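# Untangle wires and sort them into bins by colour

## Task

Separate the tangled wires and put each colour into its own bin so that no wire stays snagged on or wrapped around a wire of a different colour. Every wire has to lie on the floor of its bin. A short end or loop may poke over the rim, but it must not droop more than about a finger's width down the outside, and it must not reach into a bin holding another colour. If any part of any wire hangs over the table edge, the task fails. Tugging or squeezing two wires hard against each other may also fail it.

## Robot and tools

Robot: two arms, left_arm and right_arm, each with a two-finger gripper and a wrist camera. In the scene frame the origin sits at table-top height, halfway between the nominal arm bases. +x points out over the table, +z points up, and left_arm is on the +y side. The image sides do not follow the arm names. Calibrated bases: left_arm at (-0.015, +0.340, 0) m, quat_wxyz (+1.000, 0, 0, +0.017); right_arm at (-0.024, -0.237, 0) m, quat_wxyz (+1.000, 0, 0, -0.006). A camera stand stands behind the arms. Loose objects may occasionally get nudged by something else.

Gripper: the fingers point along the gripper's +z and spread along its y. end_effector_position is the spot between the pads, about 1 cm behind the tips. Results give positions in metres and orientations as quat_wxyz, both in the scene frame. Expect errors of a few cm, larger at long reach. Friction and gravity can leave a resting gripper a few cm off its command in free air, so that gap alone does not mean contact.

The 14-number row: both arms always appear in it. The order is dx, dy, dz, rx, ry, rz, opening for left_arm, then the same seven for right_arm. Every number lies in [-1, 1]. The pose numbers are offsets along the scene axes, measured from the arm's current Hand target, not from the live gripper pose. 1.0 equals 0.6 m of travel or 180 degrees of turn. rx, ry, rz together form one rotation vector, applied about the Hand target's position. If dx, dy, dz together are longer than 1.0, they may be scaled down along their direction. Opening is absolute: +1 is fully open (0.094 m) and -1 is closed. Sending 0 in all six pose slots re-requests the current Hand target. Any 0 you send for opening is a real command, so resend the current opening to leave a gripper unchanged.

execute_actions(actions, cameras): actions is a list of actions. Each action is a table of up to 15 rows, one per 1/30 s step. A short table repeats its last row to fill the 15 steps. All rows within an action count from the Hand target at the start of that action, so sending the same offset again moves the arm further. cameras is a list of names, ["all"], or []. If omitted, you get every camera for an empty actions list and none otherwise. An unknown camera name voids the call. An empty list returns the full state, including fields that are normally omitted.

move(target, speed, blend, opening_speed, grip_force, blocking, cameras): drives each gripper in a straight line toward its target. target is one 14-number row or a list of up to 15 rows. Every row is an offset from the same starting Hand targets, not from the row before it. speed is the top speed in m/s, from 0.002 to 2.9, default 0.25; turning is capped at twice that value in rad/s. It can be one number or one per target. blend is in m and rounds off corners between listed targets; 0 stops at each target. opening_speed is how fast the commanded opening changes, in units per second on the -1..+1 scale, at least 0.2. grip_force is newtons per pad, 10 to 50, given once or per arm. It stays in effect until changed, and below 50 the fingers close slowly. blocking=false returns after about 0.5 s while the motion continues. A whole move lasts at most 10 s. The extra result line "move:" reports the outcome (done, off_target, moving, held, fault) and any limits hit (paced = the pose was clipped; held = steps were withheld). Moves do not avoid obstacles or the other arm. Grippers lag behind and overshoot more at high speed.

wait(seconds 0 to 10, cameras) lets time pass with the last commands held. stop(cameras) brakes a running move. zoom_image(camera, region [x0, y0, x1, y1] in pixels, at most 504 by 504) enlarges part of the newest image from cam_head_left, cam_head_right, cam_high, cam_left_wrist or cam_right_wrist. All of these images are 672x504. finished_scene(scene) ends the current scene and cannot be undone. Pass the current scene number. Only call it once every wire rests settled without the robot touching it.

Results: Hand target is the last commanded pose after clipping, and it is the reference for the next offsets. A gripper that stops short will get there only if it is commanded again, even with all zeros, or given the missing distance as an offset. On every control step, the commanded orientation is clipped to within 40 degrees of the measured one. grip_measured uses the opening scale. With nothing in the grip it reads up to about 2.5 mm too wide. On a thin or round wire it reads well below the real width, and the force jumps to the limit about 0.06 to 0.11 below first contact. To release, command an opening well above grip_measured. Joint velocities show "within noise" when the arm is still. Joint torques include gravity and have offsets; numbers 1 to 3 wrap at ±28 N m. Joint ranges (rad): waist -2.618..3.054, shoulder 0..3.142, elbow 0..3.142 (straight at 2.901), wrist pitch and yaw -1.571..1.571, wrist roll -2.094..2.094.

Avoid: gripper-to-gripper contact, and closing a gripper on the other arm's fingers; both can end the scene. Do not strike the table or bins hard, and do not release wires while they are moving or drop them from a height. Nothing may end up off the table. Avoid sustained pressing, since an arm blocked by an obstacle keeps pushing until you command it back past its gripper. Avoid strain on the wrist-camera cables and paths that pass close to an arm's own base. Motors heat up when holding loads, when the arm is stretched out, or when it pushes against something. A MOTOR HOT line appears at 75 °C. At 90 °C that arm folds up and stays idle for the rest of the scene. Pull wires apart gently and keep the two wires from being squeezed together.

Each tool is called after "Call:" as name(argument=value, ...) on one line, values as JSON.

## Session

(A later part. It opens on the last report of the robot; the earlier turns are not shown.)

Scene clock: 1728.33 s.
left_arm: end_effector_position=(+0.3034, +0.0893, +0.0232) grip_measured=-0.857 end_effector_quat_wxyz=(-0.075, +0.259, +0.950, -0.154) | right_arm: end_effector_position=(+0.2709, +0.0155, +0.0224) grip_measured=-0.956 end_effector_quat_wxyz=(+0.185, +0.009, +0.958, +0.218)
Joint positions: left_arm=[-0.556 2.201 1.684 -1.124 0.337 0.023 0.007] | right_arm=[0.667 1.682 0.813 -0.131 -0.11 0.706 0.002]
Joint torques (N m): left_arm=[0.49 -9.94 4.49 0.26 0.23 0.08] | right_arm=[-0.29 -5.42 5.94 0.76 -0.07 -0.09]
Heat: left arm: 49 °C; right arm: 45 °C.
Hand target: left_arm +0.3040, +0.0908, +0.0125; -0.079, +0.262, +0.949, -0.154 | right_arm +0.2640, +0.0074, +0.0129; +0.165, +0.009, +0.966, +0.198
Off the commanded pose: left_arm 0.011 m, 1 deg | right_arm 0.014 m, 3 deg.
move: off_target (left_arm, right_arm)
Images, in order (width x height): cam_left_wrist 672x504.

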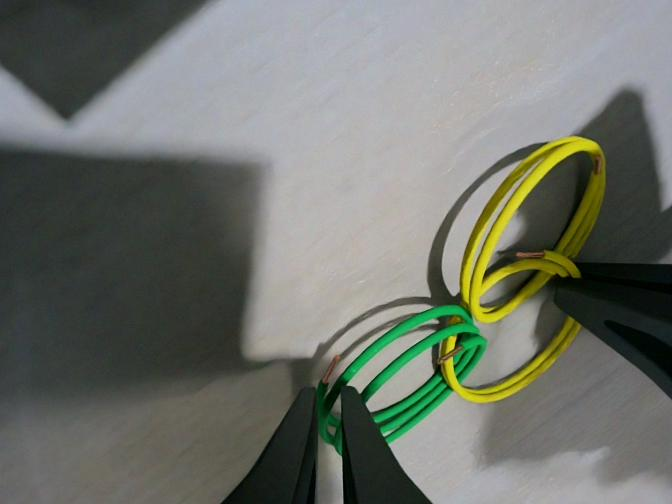

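Call:
move(target=[[-0.009,-0.002,0.01,0,0,0,-0.84,0,0,0,0,0,0,-1],[-0.009,-0.002,-0.014,0,0,0,-0.84,0,0,0,0,0,0,-1]], speed=0.06, cameras=["cam_left_wrist"])

Call:
zoom_image(camera="cam_left_wrist", region=[240, 270, 440, 470])

Scene clock: 1750.53 s.
left_arm: end_effector_position=(+0.3001, +0.0911, +0.0129) grip_measured=-0.843 end_effector_quat_wxyz=(-0.076, +0.259, +0.950, -0.154) | right_arm: end_effector_position=(+0.2709, +0.0155, +0.0224) grip_measured=-0.956 end_effector_quat_wxyz=(+0.185, +0.009, +0.958, +0.218)
Joint positions: left_arm=[-0.556 2.201 1.641 -1.083 0.337 0.023 0.007] | right_arm=[0.667 1.682 0.813 -0.131 -0.11 0.706 0.002]
Joint torques (N m): left_arm=[-0.44 -10.39 4.33 0.27 0.2 0.05] | right_arm=[-0.29 -5.44 5.94 0.76 -0.06 -0.1]
Motor temperatures (°C): left_arm=[33 54 49 33 32 33 35] | right_arm=[31 36 45 36 34 32 37]
Heat: left arm: 54 °C; right arm: 45 °C.
Hand target: left_arm +0.2986, +0.0896, +0.0042; -0.079, +0.262, +0.949, -0.154 | right_arm +0.2640, +0.0074, +0.0129; +0.165, +0.009, +0.966, +0.198
Off the commanded pose: left_arm 0.009 m, 1 deg | right_arm 0.014 m, 3 deg.
move: off_target (right_arm)
Images, in order (width x height): cam_left_wrist 672x504.

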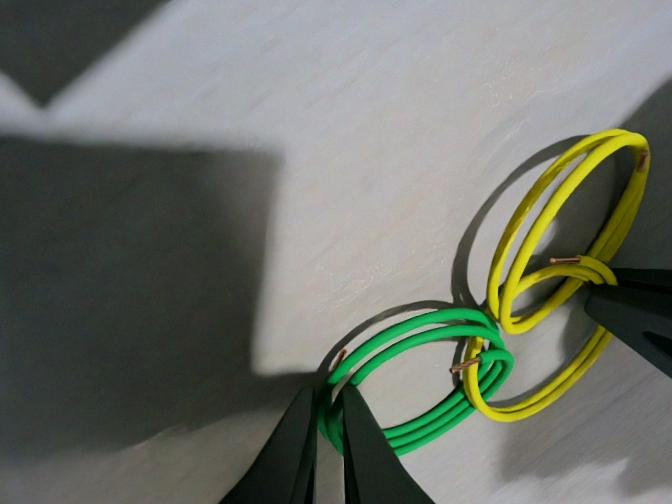

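Scaled by 2.520 from the camera's 672x504 image, which has a finer 960x720 frame.

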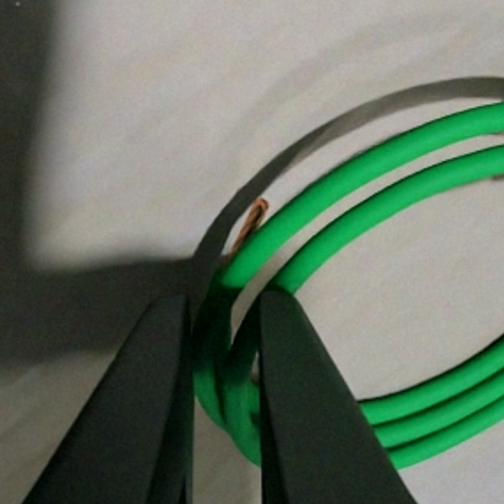

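Call:
move(target=[[0,0,0.04,0,0,0,-0.84,0,0,0,0,0,0,-1],[0.0155,-0.0095,0.04,0,0,0,-0.84,0,0,0,0,0,0,-1],[0.0155,-0.0095,0.02,0,0,0,-0.84,0,0,0,0,0,0,-1]], speed=0.08, cameras=["cam_left_wrist"])

Call:
zoom_image(camera="cam_left_wrist", region=[240, 270, 440, 470])

Scene clock: 1775.83 s.
left_arm: end_effector_position=(+0.3101, +0.0854, +0.0271) grip_measured=-0.843 end_effector_quat_wxyz=(-0.072, +0.260, +0.950, -0.155) | right_arm: end_effector_position=(+0.2709, +0.0155, +0.0224) grip_measured=-0.956 end_effector_quat_wxyz=(+0.185, +0.009, +0.958, +0.218)
Joint positions: left_arm=[-0.556 2.223 1.736 -1.15 0.337 0.023 0.007] | right_arm=[0.667 1.682 0.813 -0.131 -0.11 0.706 0.002]
Joint torques (N m): left_arm=[-0.57 -10.26 4.29 0.26 0.22 0] | right_arm=[-0.29 -5.44 5.94 0.76 -0.07 -0.1]
Motor temperatures (°C): left_arm=[33 56 50 33 32 33 35] | right_arm=[31 36 45 36 34 32 37]
Heat: left arm: 56 °C; right arm: 45 °C.
Hand target: left_arm +0.3078, +0.0839, +0.0160; -0.079, +0.262, +0.949, -0.154 | right_arm +0.2640, +0.0074, +0.0129; +0.165, +0.009, +0.966, +0.198
Off the commanded pose: left_arm 0.011 m, 1 deg | right_arm 0.014 m, 3 deg.
move: off_target (left_arm, right_arm)
Images, in order (width x height): cam_left_wrist 672x504.

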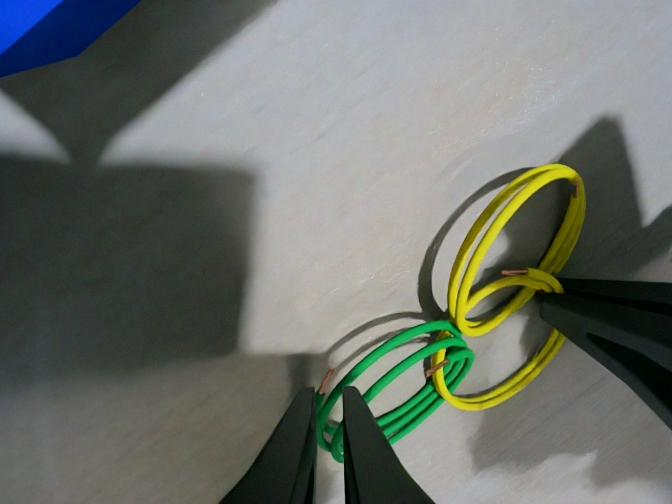

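Scaled by 2.520 from the camera's 672x504 image, which has a finer 960x720 frame.

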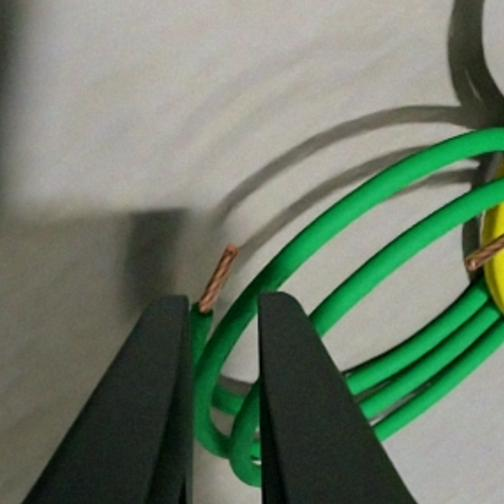

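Call:
move(target=[[-0.01,0.0,0.03,0,0,0,-0.84,0,0,0,0,0,0,-1],[-0.0085,0.0,0.0,0,0,0,-0.84,0,0,0,0,0,0,-1],[-0.0085,0.0,-0.018,0,0,0,-0.84,0,0,0,0,0,0,-1]], speed=0.08, cameras=["cam_left_wrist"])

Call:
zoom_image(camera="cam_left_wrist", region=[240, 270, 440, 470])

Scene clock: 1789.60 s.
left_arm: end_effector_position=(+0.3045, +0.0860, +0.0142) grip_measured=-0.843 end_effector_quat_wxyz=(-0.075, +0.262, +0.950, -0.154) | right_arm: end_effector_position=(+0.2709, +0.0155, +0.0224) grip_measured=-0.956 end_effector_quat_wxyz=(+0.185, +0.009, +0.958, +0.218)
Joint positions: left_arm=[-0.562 2.223 1.683 -1.101 0.337 0.023 0.007] | right_arm=[0.667 1.682 0.813 -0.131 -0.11 0.706 0.002]
Joint torques (N m): left_arm=[-0.29 -10.59 4.52 0.24 0.17 -0.04] | right_arm=[-0.31 -5.44 5.94 0.76 -0.07 -0.1]
Motor temperatures (°C): left_arm=[33 56 50 33 32 33 35] | right_arm=[31 36 45 36 34 32 38]
Heat: left arm: 56 °C; right arm: 45 °C.
Hand target: left_arm +0.3028, +0.0839, +0.0053; -0.079, +0.262, +0.949, -0.154 | right_arm +0.2640, +0.0074, +0.0129; +0.165, +0.009, +0.966, +0.198
Off the commanded pose: left_arm 0.009 m, 0 deg | right_arm 0.014 m, 3 deg.
move: off_target (right_arm)
Images, in order (width x height): cam_left_wrist 672x504.

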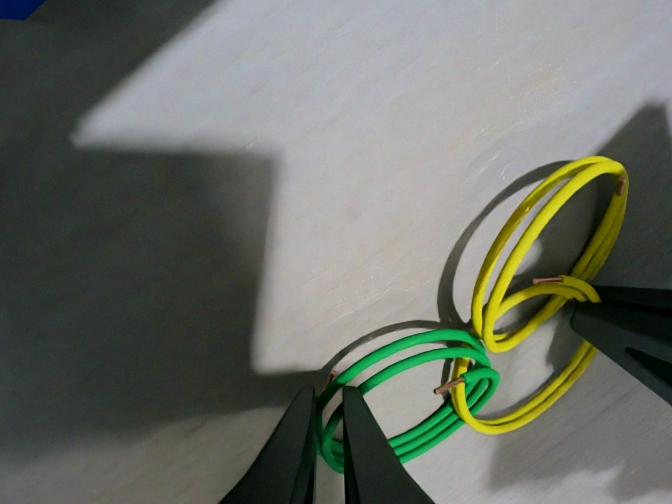

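Scaled by 2.520 from the camera's 672x504 image, which has a finer 960x720 frame.

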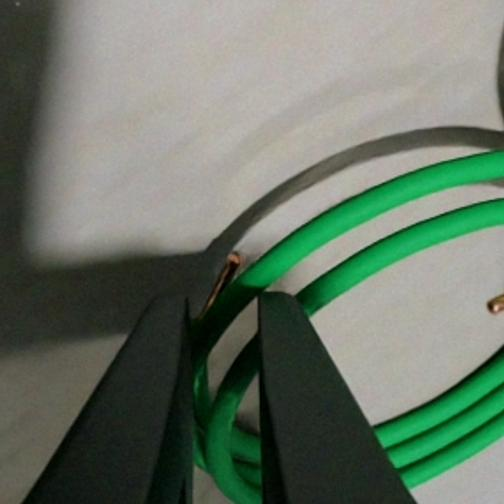

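Call:
move(target=[[0,0,0.07,0,0,0,-0.84,0,0,0,0,0,0,-1],[-0.06,0.12,0.15,0.1,0,0.25,-0.7,0,0,0.05,0,0,0,-1],[-0.06,0.12,0.15,0.1,0,0.25,-0.7,0,-0.03,0.2,0,0,0,-1]], speed=0.1, cameras=["all"])

Call:
zoom_image(camera="cam_left_wrist", region=[372, 0, 672, 400])

Call:
zoom_image(camera="cam_head_left", region=[290, 250, 410, 370])

Scene clock: 1811.50 s.
left_arm: end_effector_position=(+0.2721, +0.1496, +0.0905) grip_measured=-0.703 end_effector_quat_wxyz=(-0.053, -0.128, +0.990, -0.033) | right_arm: end_effector_position=(+0.2583, -0.0137, +0.1141) grip_measured=-0.956 end_effector_quat_wxyz=(+0.148, +0.012, +0.972, +0.182)
Joint positions: left_arm=[-0.562 1.898 1.543 -1.26 0.117 -0.782 0.014] | right_arm=[0.619 1.498 1.081 -0.695 -0.121 0.66 0.002]
Joint torques (N m): left_arm=[0.27 -11.43 4.49 -0.1 -0.02 -0.07] | right_arm=[-0.54 -7.42 9.07 1.07 -0.24 -0.09]
Motor temperatures (°C): left_arm=[33 57 49 33 32 33 35] | right_arm=[31 37 46 36 34 32 38]
Heat: left arm: 57 °C; right arm: 46 °C.
Hand target: left_arm +0.2668, +0.1559, +0.0952; -0.054, -0.134, +0.989, -0.026 | right_arm +0.2640, -0.0105, +0.1329; +0.165, +0.008, +0.966, +0.198
Off the commanded pose: left_arm 0.010 m, 1 deg | right_arm 0.020 m, 3 deg.
move: off_target (right_arm)

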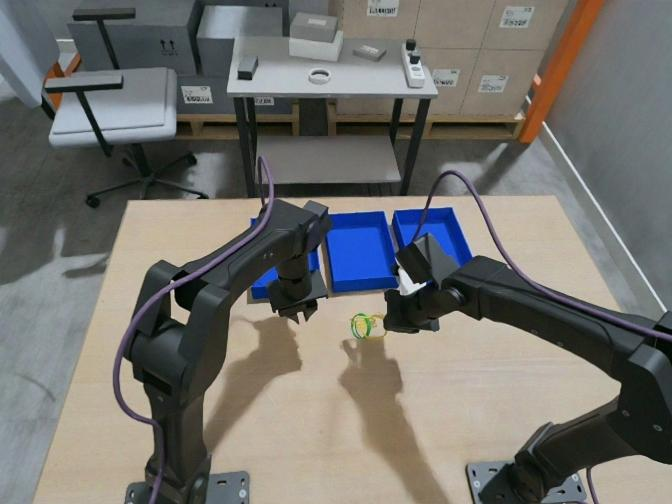

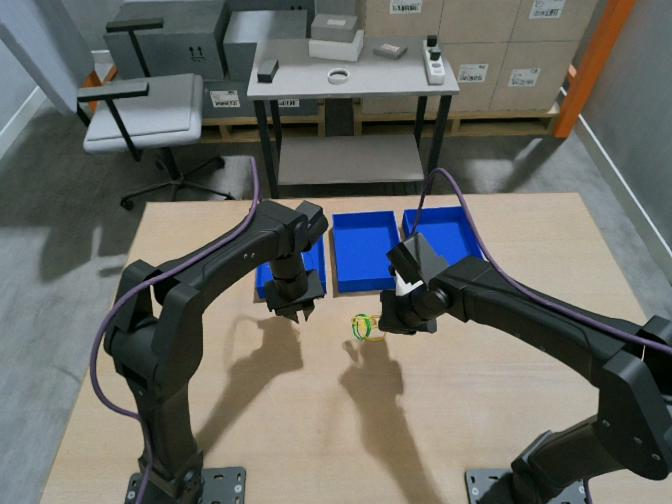

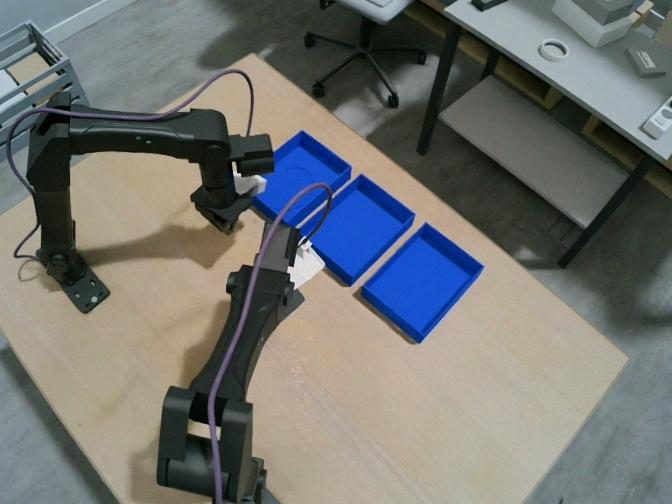

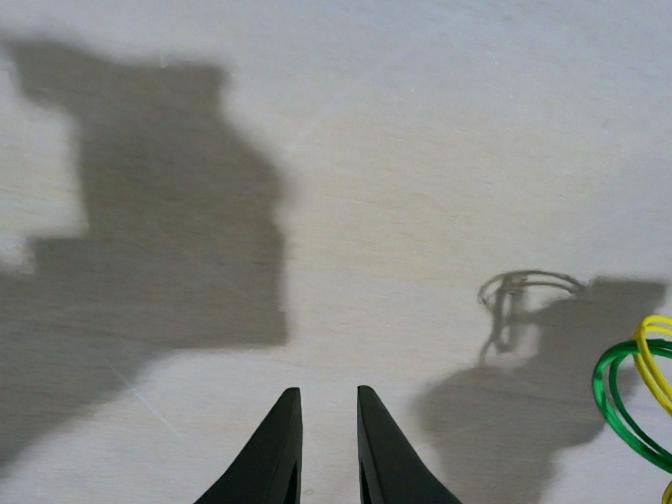

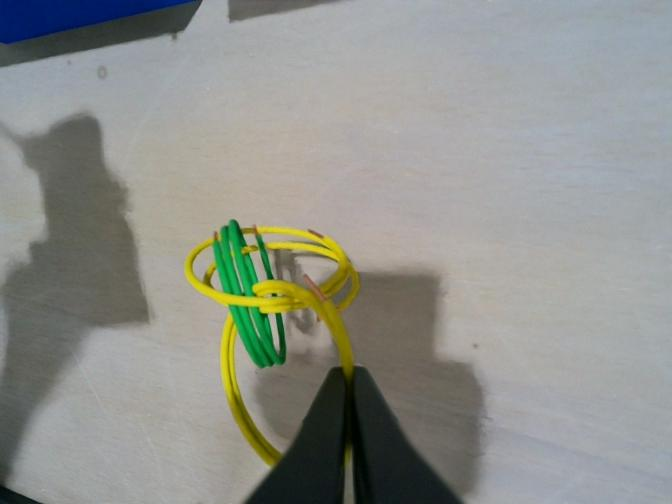

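Scaled by 1.260 from the camera's 672x504 image, which has a finer 960x720 frame.

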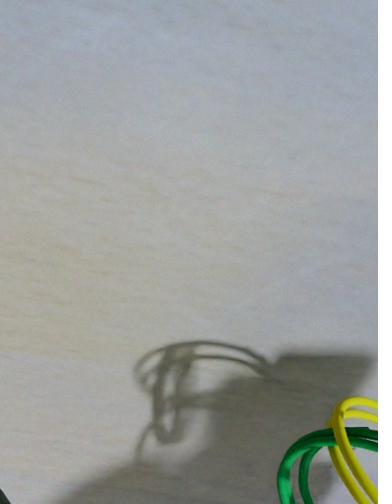

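Scaled by 4.200 from the camera's 672x504 image, which has a finer 960x720 frame.

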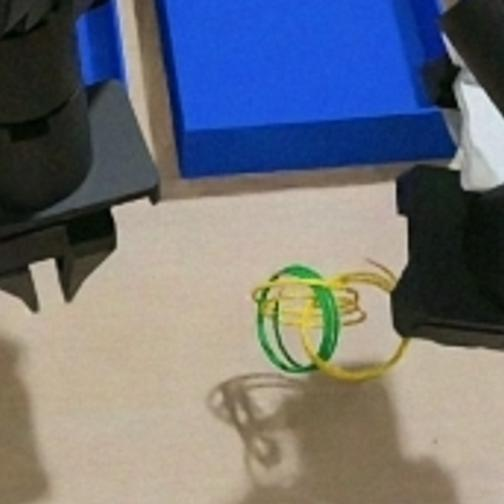

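Call:
zoom_image(camera="cam_right_wrist", region=[170, 200, 380, 390])

Scaled by 2.400 from the camera's 672x504 image, which has a finer 960x720 frame.

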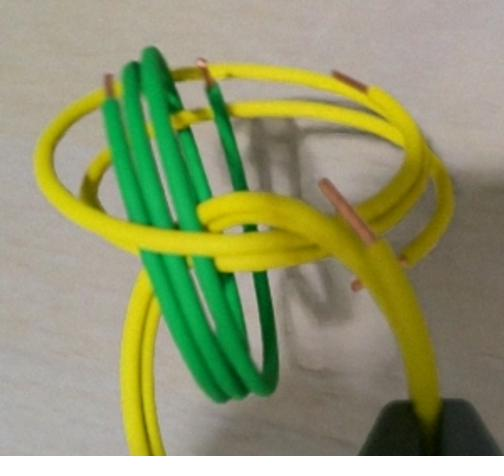

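Call:
zoom_image(camera="cam_right_wrist", region=[210, 270, 400, 504])

Scaled by 2.154 from the camera's 672x504 image, which has a finer 960x720 frame.

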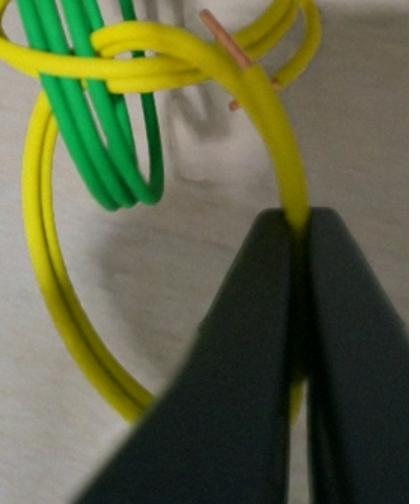

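Call:
move(target=[[0,0.02,0.03,0,0,0,-0.7,0,-0.02,-0.12,0,0,0,-1],[0,0.02,0.03,0,0,0,-0.7,0,-0.08,-0.19,0,0,0,-1],[0,0.02,0.03,0,0,0,-0.7,0,-0.08,-0.19,0,0,0,-0.7],[0,0.02,0.03,0,0,0,-0.7,-0.02,-0.08,0.0,0,0,0,-0.7],[0,0.02,0.03,0,0,0,-0.7,-0.05,-0.25,0.1,0,0,0,-0.7]], speed=0.1, cameras=["cam_right_wrist","cam_left_wrist","cam_head_left"])

Scene clock: 1834.40 s.
left_arm: end_effector_position=(+0.2633, +0.1651, +0.1006) grip_measured=-0.703 end_effector_quat_wxyz=(-0.067, -0.136, +0.988, -0.022) | right_arm: end_effector_position=(+0.2307, -0.1619, +0.1770) grip_measured=-0.701 end_effector_quat_wxyz=(+0.144, +0.015, +0.971, +0.189)
Joint positions: left_arm=[-0.535 1.87 1.543 -1.326 0.115 -0.771 0.014] | right_arm=[0.056 1.227 1.132 -1.147 -0.357 0.135 0.014]
Joint torques (N m): left_arm=[0.73 -11.18 6.98 -0.16 -0.03 0.07] | right_arm=[-0.53 -4.15 9.14 0.8 -0.48 -0.11]
Motor temperatures (°C): left_arm=[33 59 49 32 32 33 35] | right_arm=[31 37 47 37 34 32 37]
Heat: left arm: 59 °C; right arm: 47 °C.
Hand target: left_arm +0.2667, +0.1679, +0.1132; -0.054, -0.134, +0.989, -0.026 | right_arm +0.2340, -0.1605, +0.1929; +0.165, +0.008, +0.966, +0.198
Off the commanded pose: left_arm 0.013 m, 2 deg | right_arm 0.016 m, 3 deg.
move: off_target (left_arm, right_arm)
Images, in order (width x height): cam_head_left 672x504, cam_left_wrist 672x504, cam_right_wrist 672x504.

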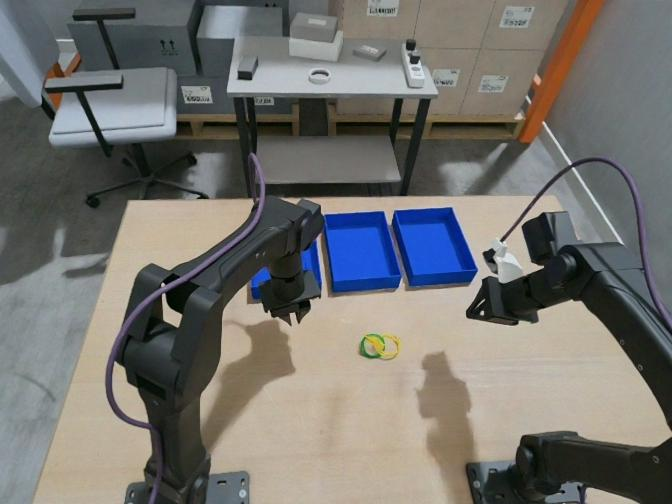

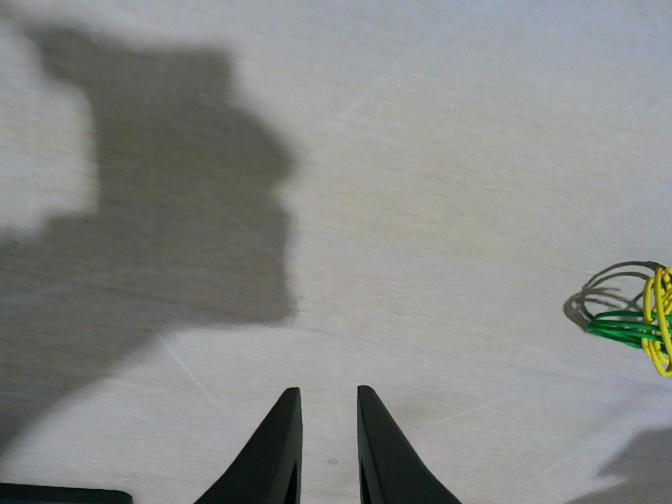

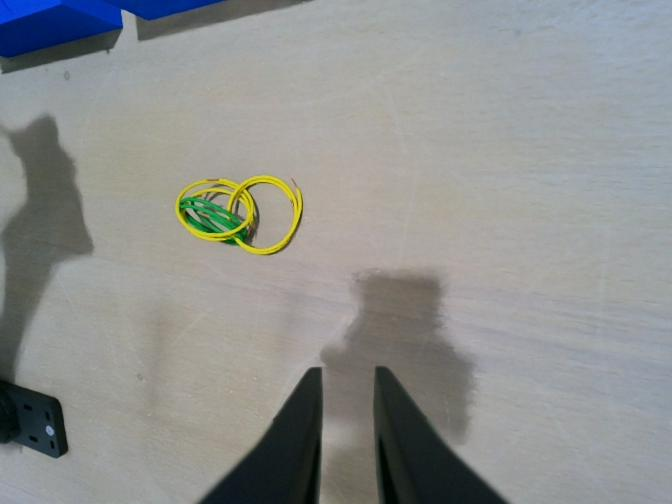

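Call:
move(target=[-0.06,-0.2,0.02,0,-0.097,0,-0.7,0,-0.15,0.05,0,0,0,-0.7], speed=0.15, cameras=["cam_left_wrist","cam_high"])

Call:
zoom_image(camera="cam_left_wrist", region=[250, 100, 500, 350])

Scene clock: 1848.87 s.
left_arm: end_effector_position=(+0.2221, +0.0531, +0.1189) grip_measured=-0.703 end_effector_quat_wxyz=(+0.081, -0.122, +0.989, -0.036) | right_arm: end_effector_position=(+0.2291, -0.2510, +0.2138) grip_measured=-0.701 end_effector_quat_wxyz=(+0.153, +0.014, +0.969, +0.191)
Joint positions: left_arm=[-0.968 1.817 1.543 -1.154 -0.105 -1.171 0.014] | right_arm=[-0.375 1.34 1.365 -1.437 -0.47 -0.32 0.014]
Joint torques (N m): left_arm=[-0.06 -8.7 7.46 0.58 -0.25 -0.15] | right_arm=[-0.42 -2.58 8.66 0.48 -0.58 -0.11]
Motor temperatures (°C): left_arm=[33 58 49 32 32 33 35] | right_arm=[31 37 47 37 34 32 37]
Heat: left arm: 58 °C; right arm: 47 °C.
Hand target: left_arm +0.2308, +0.0480, +0.1252; +0.097, -0.129, +0.986, -0.046 | right_arm +0.2340, -0.2505, +0.2229; +0.165, +0.008, +0.966, +0.198
Off the commanded pose: left_arm 0.012 m, 2 deg | right_arm 0.010 m, 2 deg.
move: off_target (left_arm)
Images, in order (width x height): cam_high 672x504, cam_left_wrist 672x504.

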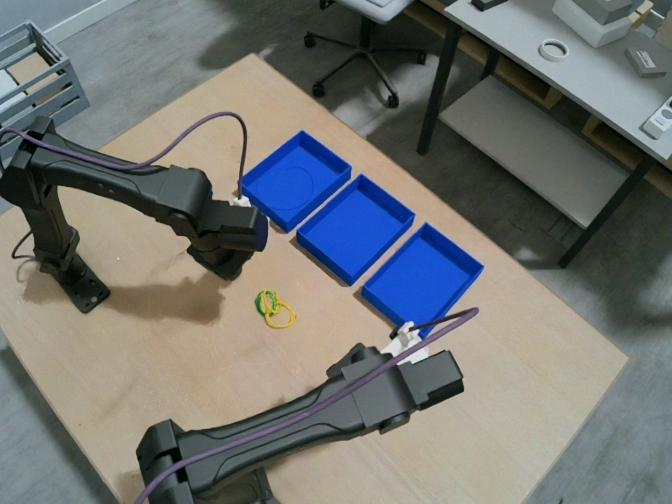

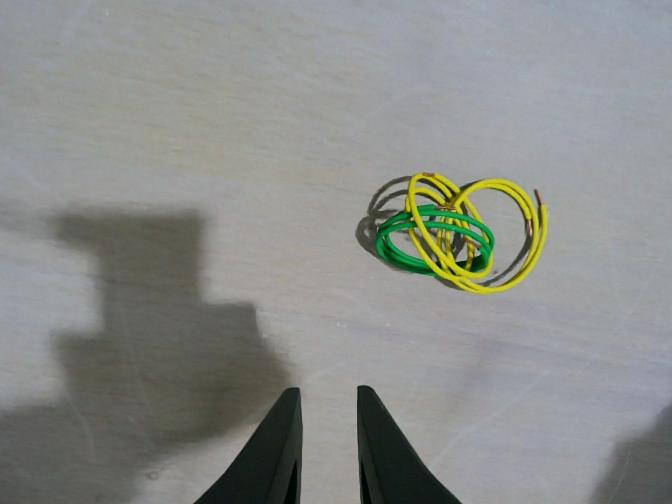

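Scaled by 2.016 from the camera's 672x504 image, which has a finer 960x720 frame.

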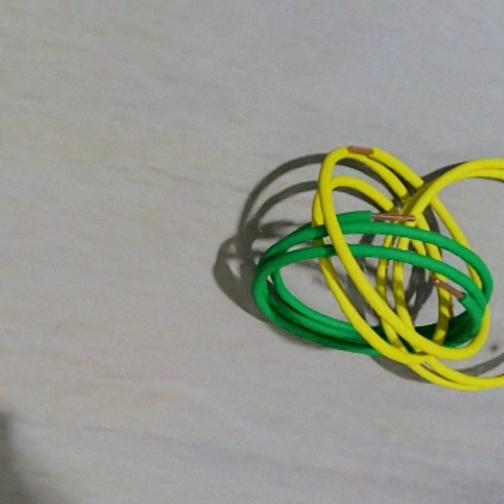

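Call:
move(target=[[0,0.2,0.05,0,0,0,-0.7,0.0,0.05,0,0,0,0,-0.7],[0,0.2,0.05,0,0,0,-0.7,0.04,0.28,-0.2,-0.122,0.094,0,-0.7]], speed=0.15, cameras=["cam_right_wrist"])

Call:
zoom_image(camera="cam_right_wrist", region=[200, 150, 500, 450])

Scene clock: 1881.03 s.
left_arm: end_effector_position=(+0.2371, +0.1609, +0.1571) grip_measured=-0.703 end_effector_quat_wxyz=(+0.104, -0.132, +0.984, -0.056) | right_arm: end_effector_position=(+0.2493, -0.0849, +0.0980) grip_measured=-0.701 end_effector_quat_wxyz=(+0.008, +0.003, +1.000, +0.009)
Joint positions: left_arm=[-0.695 1.501 1.336 -1.179 -0.069 -0.919 0.014] | right_arm=[0.513 1.712 1.346 -1.182 -0.008 0.508 0.014]
Joint torques (N m): left_arm=[0.32 -7.24 4.78 0.39 -0.09 0.03] | right_arm=[0.17 -5.86 8.46 0.3 0.13 0.07]
Motor temperatures (°C): left_arm=[33 51 50 33 32 33 35] | right_arm=[31 36 50 36 34 32 36]
Heat: left arm: 51 °C; right arm: 50 °C.
Hand target: left_arm +0.2308, +0.1678, +0.1553; +0.097, -0.129, +0.986, -0.046 | right_arm +0.2580, -0.0825, +0.1029; +0.020, +0.006, +1.000, +0.007
Off the commanded pose: left_arm 0.010 m, 1 deg | right_arm 0.010 m, 1 deg.
move: done
Images, in order (width x height): cam_right_wrist 672x504.

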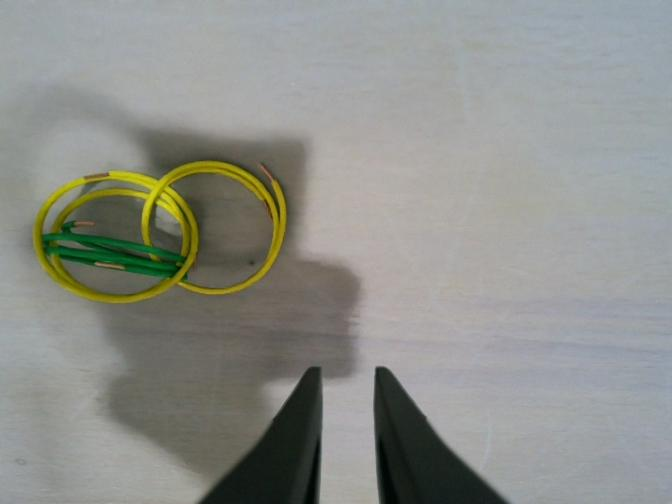

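Scaled by 1.680 from the camera's 672x504 image, which has a finer 960x720 frame.

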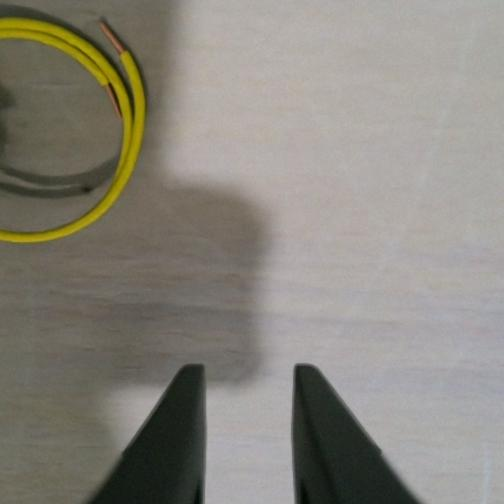

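Call:
move(target=[0,0,0,0,0,0,-0.7,0.03,0.045,-0.105,0,0,0.06,-0.7], speed=0.1, cameras=["cam_right_wrist"])

Call:
zoom_image(camera="cam_right_wrist", region=[200, 200, 450, 450])

Scene clock: 1905.13 s.
left_arm: end_effector_position=(+0.2371, +0.1609, +0.1571) grip_measured=-0.703 end_effector_quat_wxyz=(+0.104, -0.132, +0.984, -0.056) | right_arm: end_effector_position=(+0.2784, -0.0552, +0.0480) grip_measured=-0.701 end_effector_quat_wxyz=(+0.024, -0.082, +0.996, +0.016)
Joint positions: left_arm=[-0.695 1.501 1.336 -1.179 -0.069 -0.919 0.014] | right_arm=[0.547 1.868 1.334 -0.98 -0.008 0.372 0.014]
Joint torques (N m): left_arm=[0.2 -7.2 4.64 0.41 -0.06 0.06] | right_arm=[0.57 -6.95 4.48 0.52 0.05 -0.06]
Heat: left arm: 49 °C; right arm: 48 °C.
Hand target: left_arm +0.2308, +0.1678, +0.1553; +0.097, -0.129, +0.986, -0.046 | right_arm +0.2761, -0.0556, +0.0399; +0.019, -0.088, +0.996, +0.009
Off the commanded pose: left_arm 0.010 m, 1 deg | right_arm 0.009 m, 1 deg.
move: done
Images, in order (width x height): cam_right_wrist 672x504.

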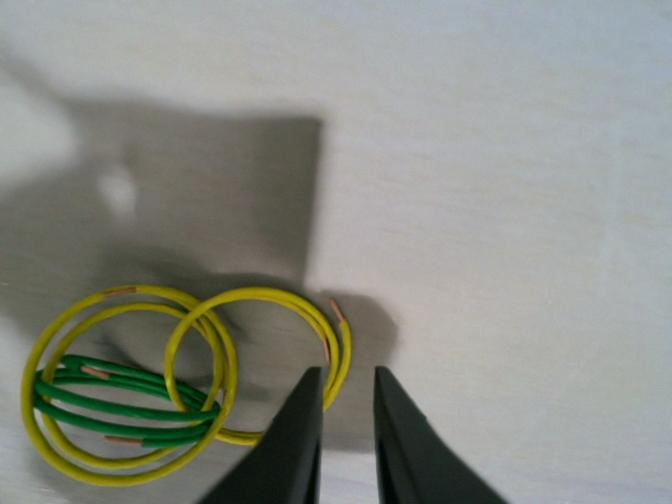

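Scaled by 2.016 from the camera's 672x504 image, which has a finer 960x720 frame.

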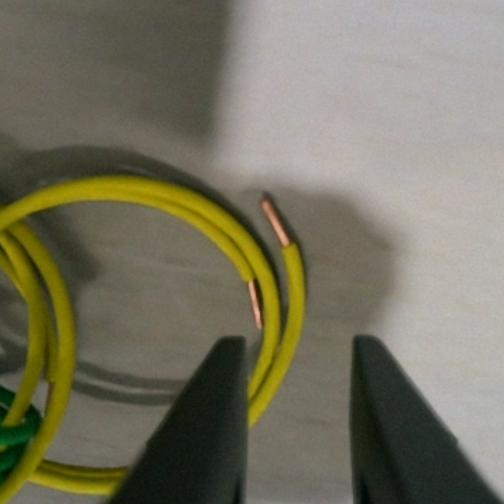

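Call:
move(target=[[0,0,0,0,0,0,-0.7,-0.0075,-0.035,0.02,0,0,0,-0.8],[0,0,0,0,0,0,-0.7,-0.0075,-0.006,0.02,0,0,0,-0.8],[0,0,0,0,0,0,-0.7,-0.0075,-0.006,-0.035,0,0,0,-0.8]], speed=0.08, cameras=["cam_right_wrist"])

Call:
zoom_image(camera="cam_right_wrist", region=[240, 240, 460, 460])

Scene clock: 1925.63 s.
left_arm: end_effector_position=(+0.2371, +0.1609, +0.1571) grip_measured=-0.703 end_effector_quat_wxyz=(+0.104, -0.132, +0.984, -0.056) | right_arm: end_effector_position=(+0.2730, -0.0573, +0.0265) grip_measured=-0.798 end_effector_quat_wxyz=(+0.024, -0.091, +0.995, +0.016)
Joint positions: left_arm=[-0.695 1.501 1.336 -1.179 -0.069 -0.919 0.014] | right_arm=[0.55 1.876 1.254 -0.894 -0.008 0.357 0.009]
Joint torques (N m): left_arm=[0.36 -7.06 4.78 0.4 -0.07 0.1] | right_arm=[0.17 -6.86 4.4 0.54 0.05 0.06]
Heat: left arm: 49 °C; right arm: 46 °C.
Hand target: left_arm +0.2308, +0.1678, +0.1553; +0.097, -0.129, +0.986, -0.046 | right_arm +0.2715, -0.0592, +0.0188; +0.019, -0.088, +0.996, +0.009
Off the commanded pose: left_arm 0.010 m, 1 deg | right_arm 0.008 m, 1 deg.
move: done
Images, in order (width x height): cam_right_wrist 672x504.

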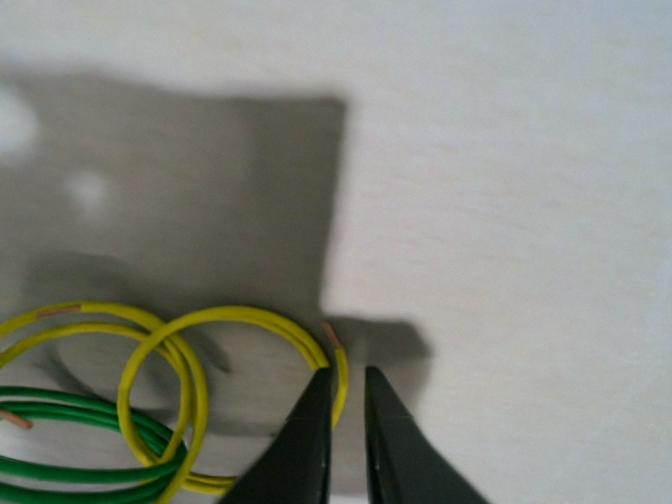

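Scaled by 2.291 from the camera's 672x504 image, which has a finer 960x720 frame.

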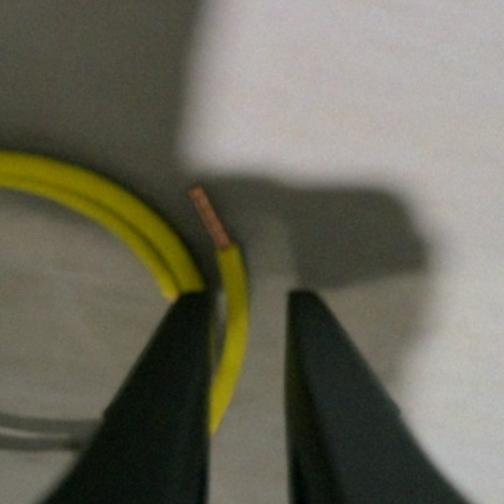

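Call:
move(target=[[0,0,0,0,0,0,-0.7,0,0,-0.02,0,0,0,-0.8],[0,0,0,0,0,0,-0.7,0,0,-0.03,0,0,0,-0.8]], speed=0.04, cameras=["cam_right_wrist"])

Call:
zoom_image(camera="cam_right_wrist", region=[240, 240, 460, 460])

Scene clock: 1939.83 s.
left_arm: end_effector_position=(+0.2371, +0.1609, +0.1571) grip_measured=-0.703 end_effector_quat_wxyz=(+0.104, -0.132, +0.984, -0.056) | right_arm: end_effector_position=(+0.2730, -0.0573, +0.0187) grip_measured=-0.798 end_effector_quat_wxyz=(+0.024, -0.091, +0.995, +0.016)
Joint positions: left_arm=[-0.695 1.501 1.336 -1.179 -0.069 -0.919 0.014] | right_arm=[0.55 1.885 1.234 -0.862 -0.008 0.357 0.009]
Joint torques (N m): left_arm=[0.4 -7.28 4.81 0.41 -0.05 0.06] | right_arm=[0.17 -5.52 2.85 0.94 0.05 0.07]
Motor temperatures (°C): left_arm=[33 48 48 33 32 33 35] | right_arm=[31 39 45 36 34 32 35]
Heat: left arm: 48 °C; right arm: 45 °C.
Hand target: left_arm +0.2308, +0.1678, +0.1553; +0.097, -0.129, +0.986, -0.046 | right_arm +0.2715, -0.0592, +0.0009; +0.019, -0.088, +0.996, +0.009
Off the commanded pose: left_arm 0.010 m, 1 deg | right_arm 0.018 m, 1 deg.
move: off_target (right_arm)
Images, in order (width x height): cam_right_wrist 672x504.

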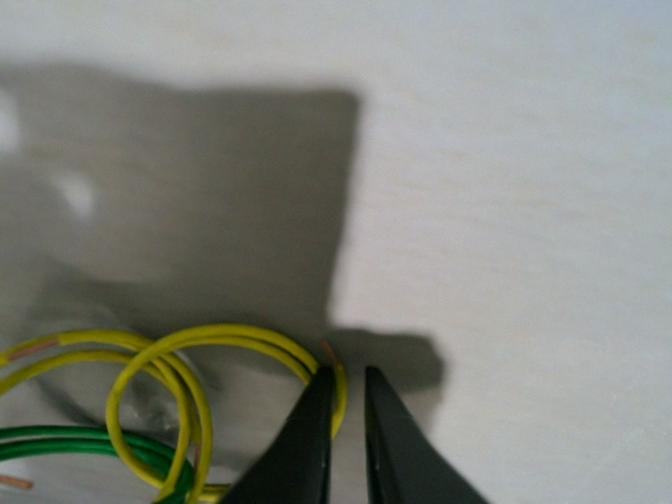

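Scaled by 2.291 from the camera's 672x504 image, which has a finer 960x720 frame.

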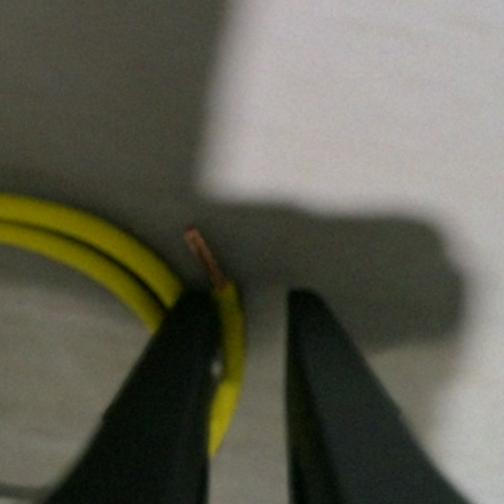

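Call:
move(target=[0,0,0,0,0,0,-0.7,0,0,0,0,0,0,-1], opening_speed=0.2)

Call:
move(target=[0,0,0,0,0,0,-0.7,0,-0.03,0.12,0,0,0,-1], speed=0.06, cameras=["cam_right_wrist"])

Scene clock: 1950.13 s.
left_arm: end_effector_position=(+0.2371, +0.1609, +0.1571) grip_measured=-0.703 end_effector_quat_wxyz=(+0.104, -0.132, +0.984, -0.056) | right_arm: end_effector_position=(+0.2727, -0.0550, +0.0188) grip_measured=-0.986 end_effector_quat_wxyz=(+0.024, -0.091, +0.995, +0.022)
Joint positions: left_arm=[-0.695 1.501 1.336 -1.179 -0.069 -0.919 0.014] | right_arm=[0.55 1.885 1.234 -0.858 -0.02 0.357 0.001]
Joint torques (N m): left_arm=[0.29 -7.1 4.59 0.41 -0.05 0.04] | right_arm=[0.18 -5.52 2.86 0.9 0.18 0.06]
Heat: left arm: 48 °C; right arm: 45 °C.
Hand target: left_arm +0.2308, +0.1678, +0.1553; +0.097, -0.129, +0.986, -0.046 | right_arm +0.2716, -0.0592, +0.0009; +0.019, -0.088, +0.996, +0.009
Off the commanded pose: left_arm 0.010 m, 1 deg | right_arm 0.018 m, 2 deg.
move: off_target (right_arm)

Scene clock: 1952.03 s.
left_arm: end_effector_position=(+0.2371, +0.1609, +0.1571) grip_measured=-0.703 end_effector_quat_wxyz=(+0.104, -0.132, +0.984, -0.056) | right_arm: end_effector_position=(+0.2612, -0.0773, +0.0557) grip_measured=-0.986 end_effector_quat_wxyz=(-0.007, -0.089, +0.996, +0.005)
Joint positions: left_arm=[-0.695 1.501 1.336 -1.179 -0.069 -0.919 0.014] | right_arm=[0.512 1.825 1.312 -1.067 -0.014 0.323 0.001]
Joint torques (N m): left_arm=[0.21 -7.02 5.01 0.39 -0.04 0.03] | right_arm=[-0.53 -10.29 8.05 0.12 0.1 -0.08]
Heat: left arm: 48 °C; right arm: 45 °C.
Hand target: left_arm +0.2308, +0.1678, +0.1553; +0.097, -0.129, +0.986, -0.046 | right_arm +0.2716, -0.0770, +0.0729; +0.019, -0.088, +0.996, +0.009
Off the commanded pose: left_arm 0.010 m, 1 deg | right_arm 0.020 m, 3 deg.
move: off_target (right_arm)
Images, in order (width x height): cam_right_wrist 672x504.

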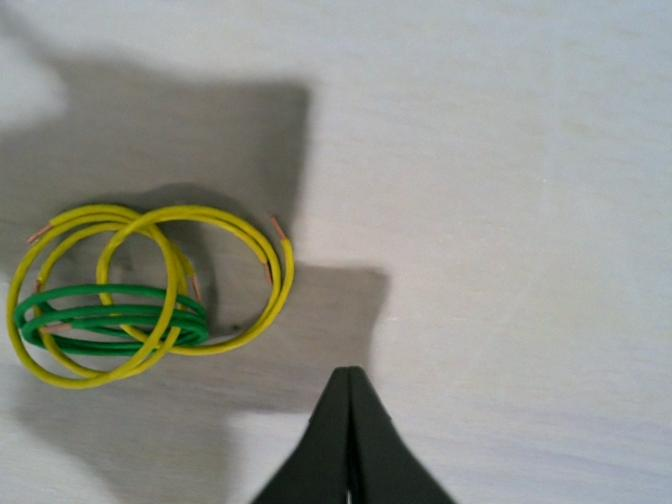

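Call:
move(target=[[0,0,0,0,0,0,-0.7,0,-0.04,-0.05,0,0,0,-1],[0,0,0,0,0,0,-0.7,0,-0.04,-0.125,0,0,0,-1]], speed=0.06)

Call:
move(target=[0,0,0,0,0,0,-0.7,0,0,-0.02,0,0,0,-1], speed=0.04)

Call:
move(target=[0,0,0,0,0,0,-0.7,0,0,-0.02,0,0,0,-1], speed=0.04, cameras=["cam_right_wrist"])

Scene clock: 1971.43 s.
left_arm: end_effector_position=(+0.2371, +0.1609, +0.1571) grip_measured=-0.703 end_effector_quat_wxyz=(+0.104, -0.132, +0.984, -0.056) | right_arm: end_effector_position=(+0.2698, -0.0981, +0.0161) grip_measured=-0.986 end_effector_quat_wxyz=(+0.019, -0.088, +0.996, +0.014)
Joint positions: left_arm=[-0.695 1.501 1.336 -1.179 -0.069 -0.919 0.014] | right_arm=[0.444 1.822 1.14 -0.843 -0.014 0.257 0.001]
Joint torques (N m): left_arm=[0.29 -6.97 4.7 0.39 -0.05 0.04] | right_arm=[-0.39 -4.74 2.51 1.11 0.06 -0.07]
Heat: left arm: 48 °C; right arm: 46 °C.
Hand target: left_arm +0.2308, +0.1678, +0.1553; +0.097, -0.129, +0.986, -0.046 | right_arm +0.2715, -0.1011, -0.0021; +0.019, -0.088, +0.996, +0.009
Off the commanded pose: left_arm 0.010 m, 1 deg | right_arm 0.019 m, 1 deg.
move: off_target (right_arm)

Scene clock: 1972.20 s.
left_arm: end_effector_position=(+0.2371, +0.1609, +0.1571) grip_measured=-0.703 end_effector_quat_wxyz=(+0.104, -0.132, +0.984, -0.056) | right_arm: end_effector_position=(+0.2696, -0.0982, +0.0155) grip_measured=-0.986 end_effector_quat_wxyz=(+0.021, -0.088, +0.996, +0.015)
Joint positions: left_arm=[-0.695 1.501 1.336 -1.179 -0.069 -0.919 0.014] | right_arm=[0.444 1.819 1.132 -0.834 -0.014 0.257 0.001]
Joint velocities: left_arm=[within noise] | right_arm=[-0.046 0.007 0.002 -0.051 -0.037 -0.007 0]
Joint torques (N m): left_arm=[0.29 -7.08 4.85 0.4 -0.08 0.08] | right_arm=[-0.38 -3.04 1.1 1.51 0.05 -0.07]
Heat: left arm: 48 °C; right arm: 46 °C.
Hand target: left_arm +0.2308, +0.1678, +0.1553; +0.097, -0.129, +0.986, -0.046 | right_arm +0.2714, -0.1012, -0.0142; +0.019, -0.088, +0.996, +0.009
Off the commanded pose: left_arm 0.010 m, 1 deg | right_arm 0.030 m, 1 deg.
move: off_target (right_arm)

Scene clock: 1972.90 s.
left_arm: end_effector_position=(+0.2371, +0.1609, +0.1571) grip_measured=-0.703 end_effector_quat_wxyz=(+0.104, -0.132, +0.984, -0.056) | right_arm: end_effector_position=(+0.2695, -0.0983, +0.0152) grip_measured=-0.986 end_effector_quat_wxyz=(+0.027, -0.088, +0.996, +0.017)
Joint positions: left_arm=[-0.695 1.501 1.336 -1.179 -0.069 -0.919 0.014] | right_arm=[0.444 1.808 1.117 -0.817 -0.014 0.257 0.001]
Joint torques (N m): left_arm=[0.53 -6.98 4.85 0.41 -0.02 0.08] | right_arm=[-0.36 -0.92 0.27 1.8 0.06 -0.07]
Heat: left arm: 48 °C; right arm: 46 °C.
Hand target: left_arm +0.2308, +0.1678, +0.1553; +0.097, -0.129, +0.986, -0.046 | right_arm +0.2714, -0.1012, -0.0261; +0.019, -0.088, +0.996, +0.009
Off the commanded pose: left_arm 0.010 m, 1 deg | right_arm 0.042 m, 1 deg.
move: off_target (right_arm)
Images, in order (width x height): cam_right_wrist 672x504.

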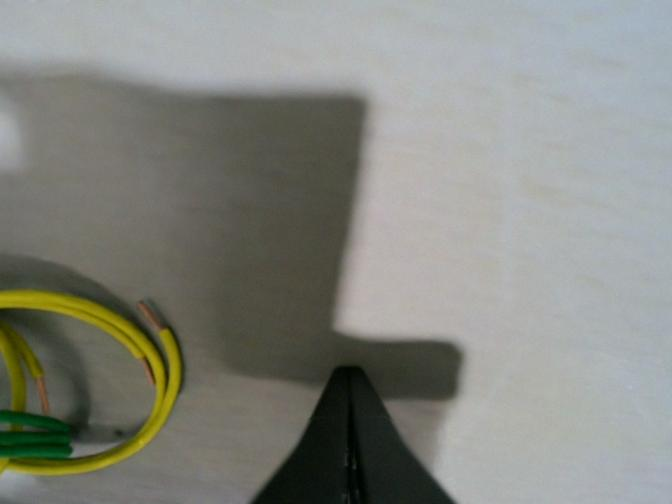

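Call:
move(target=[[0,0,0,0,0,0,-0.7,0,0,0.11,0,0,0,-0.8],[0,0,0,0,0,0,-0.7,0.012,0.02,0.11,0,0,0.14,-0.8],[0,0,0,0,0,0,-0.7,0.012,0.063,0.11,0,0,0.14,-0.8],[0,0,0,0,0,0,-0.7,0.012,0.063,0.07,0,0,0.14,-0.8]], speed=0.08, cameras=["cam_right_wrist"])

Call:
zoom_image(camera="cam_right_wrist", region=[240, 240, 460, 460])

Scene clock: 2021.57 s.
left_arm: end_effector_position=(+0.2371, +0.1609, +0.1571) grip_measured=-0.703 end_effector_quat_wxyz=(+0.104, -0.132, +0.984, -0.056) | right_arm: end_effector_position=(+0.2816, -0.0625, +0.0247) grip_measured=-0.801 end_effector_quat_wxyz=(+0.025, -0.306, +0.952, +0.014)
Joint positions: left_arm=[-0.695 1.501 1.336 -1.179 -0.069 -0.919 0.014] | right_arm=[0.52 1.896 1.274 -0.894 -0.017 -0.113 0.009]
Joint torques (N m): left_arm=[0.24 -7.02 4.74 0.4 -0.02 0.07] | right_arm=[0.09 -6.87 4.29 0.54 -0.08 0.06]
Heat: left arm: 48 °C; right arm: 44 °C.
Hand target: left_arm +0.2308, +0.1678, +0.1553; +0.097, -0.129, +0.986, -0.046 | right_arm +0.2787, -0.0634, +0.0159; +0.017, -0.303, +0.953, +0.013
Off the commanded pose: left_arm 0.010 m, 1 deg | right_arm 0.009 m, 1 deg.
move: done
Images, in order (width x height): cam_right_wrist 672x504.

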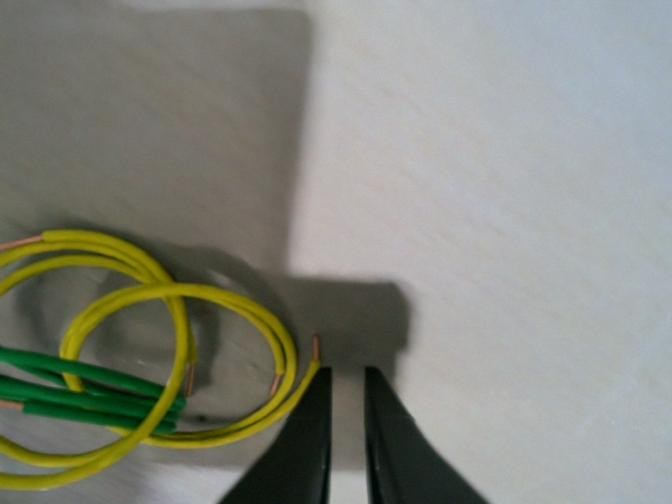

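Scaled by 2.291 from the camera's 672x504 image, which has a finer 960x720 frame.

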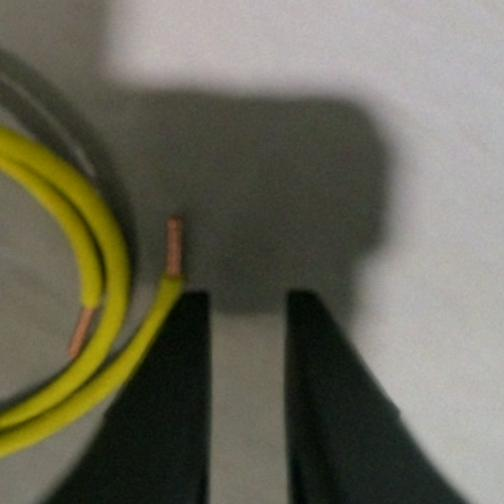

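Call:
move(target=[[0,0,0,0,0,0,-0.7,0,0,0.04,0,0,0,-0.8],[0,0,0,0,0,0,-0.7,-0.003,-0.05,0.04,0,0,0,-0.8],[0,0,0,0,0,0,-0.7,-0.003,0.0085,0.04,0,0,0,-0.8],[0,0,0,0,0,0,-0.7,-0.003,0.0085,-0.004,0,0,0,-0.8]], speed=0.08, cameras=["cam_right_wrist"])

Call:
zoom_image(camera="cam_right_wrist", region=[240, 240, 460, 460])

Scene clock: 2041.03 s.
left_arm: end_effector_position=(+0.2371, +0.1609, +0.1571) grip_measured=-0.703 end_effector_quat_wxyz=(+0.104, -0.132, +0.984, -0.056) | right_arm: end_effector_position=(+0.2796, -0.0577, +0.0219) grip_measured=-0.801 end_effector_quat_wxyz=(+0.024, -0.305, +0.952, +0.014)
Joint positions: left_arm=[-0.695 1.501 1.336 -1.179 -0.069 -0.919 0.014] | right_arm=[0.534 1.903 1.272 -0.886 -0.017 -0.097 0.009]
Joint torques (N m): left_arm=[0.14 -7.17 4.71 0.38 -0.03 0.09] | right_arm=[0.17 -6.97 4.31 0.53 -0.07 0.07]
Heat: left arm: 48 °C; right arm: 45 °C.
Hand target: left_arm +0.2308, +0.1678, +0.1553; +0.097, -0.129, +0.986, -0.046 | right_arm +0.2769, -0.0583, +0.0134; +0.017, -0.303, +0.953, +0.013
Off the commanded pose: left_arm 0.010 m, 1 deg | right_arm 0.009 m, 1 deg.
move: done
Images, in order (width x height): cam_right_wrist 672x504.

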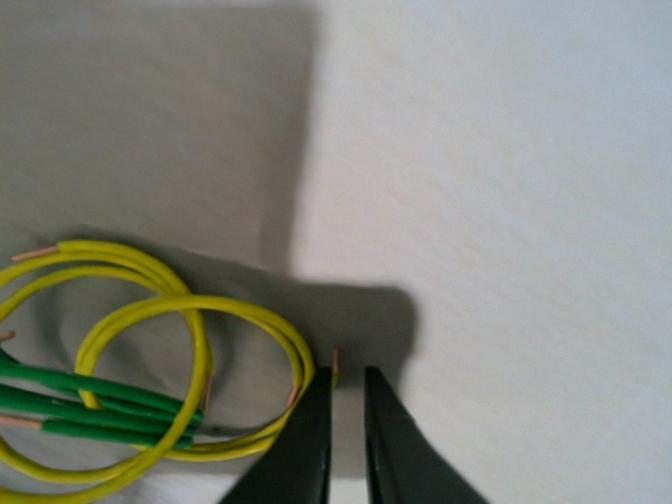

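Scaled by 2.291 from the camera's 672x504 image, which has a finer 960x720 frame.

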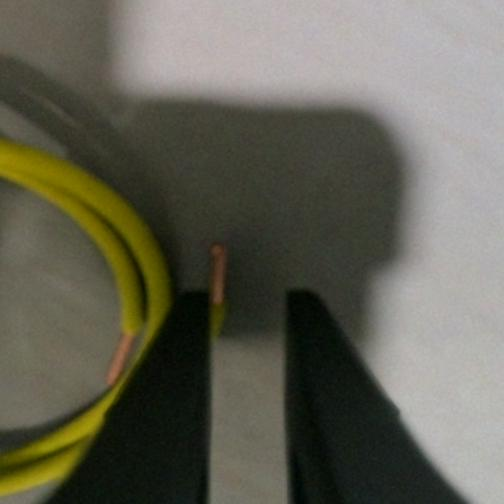

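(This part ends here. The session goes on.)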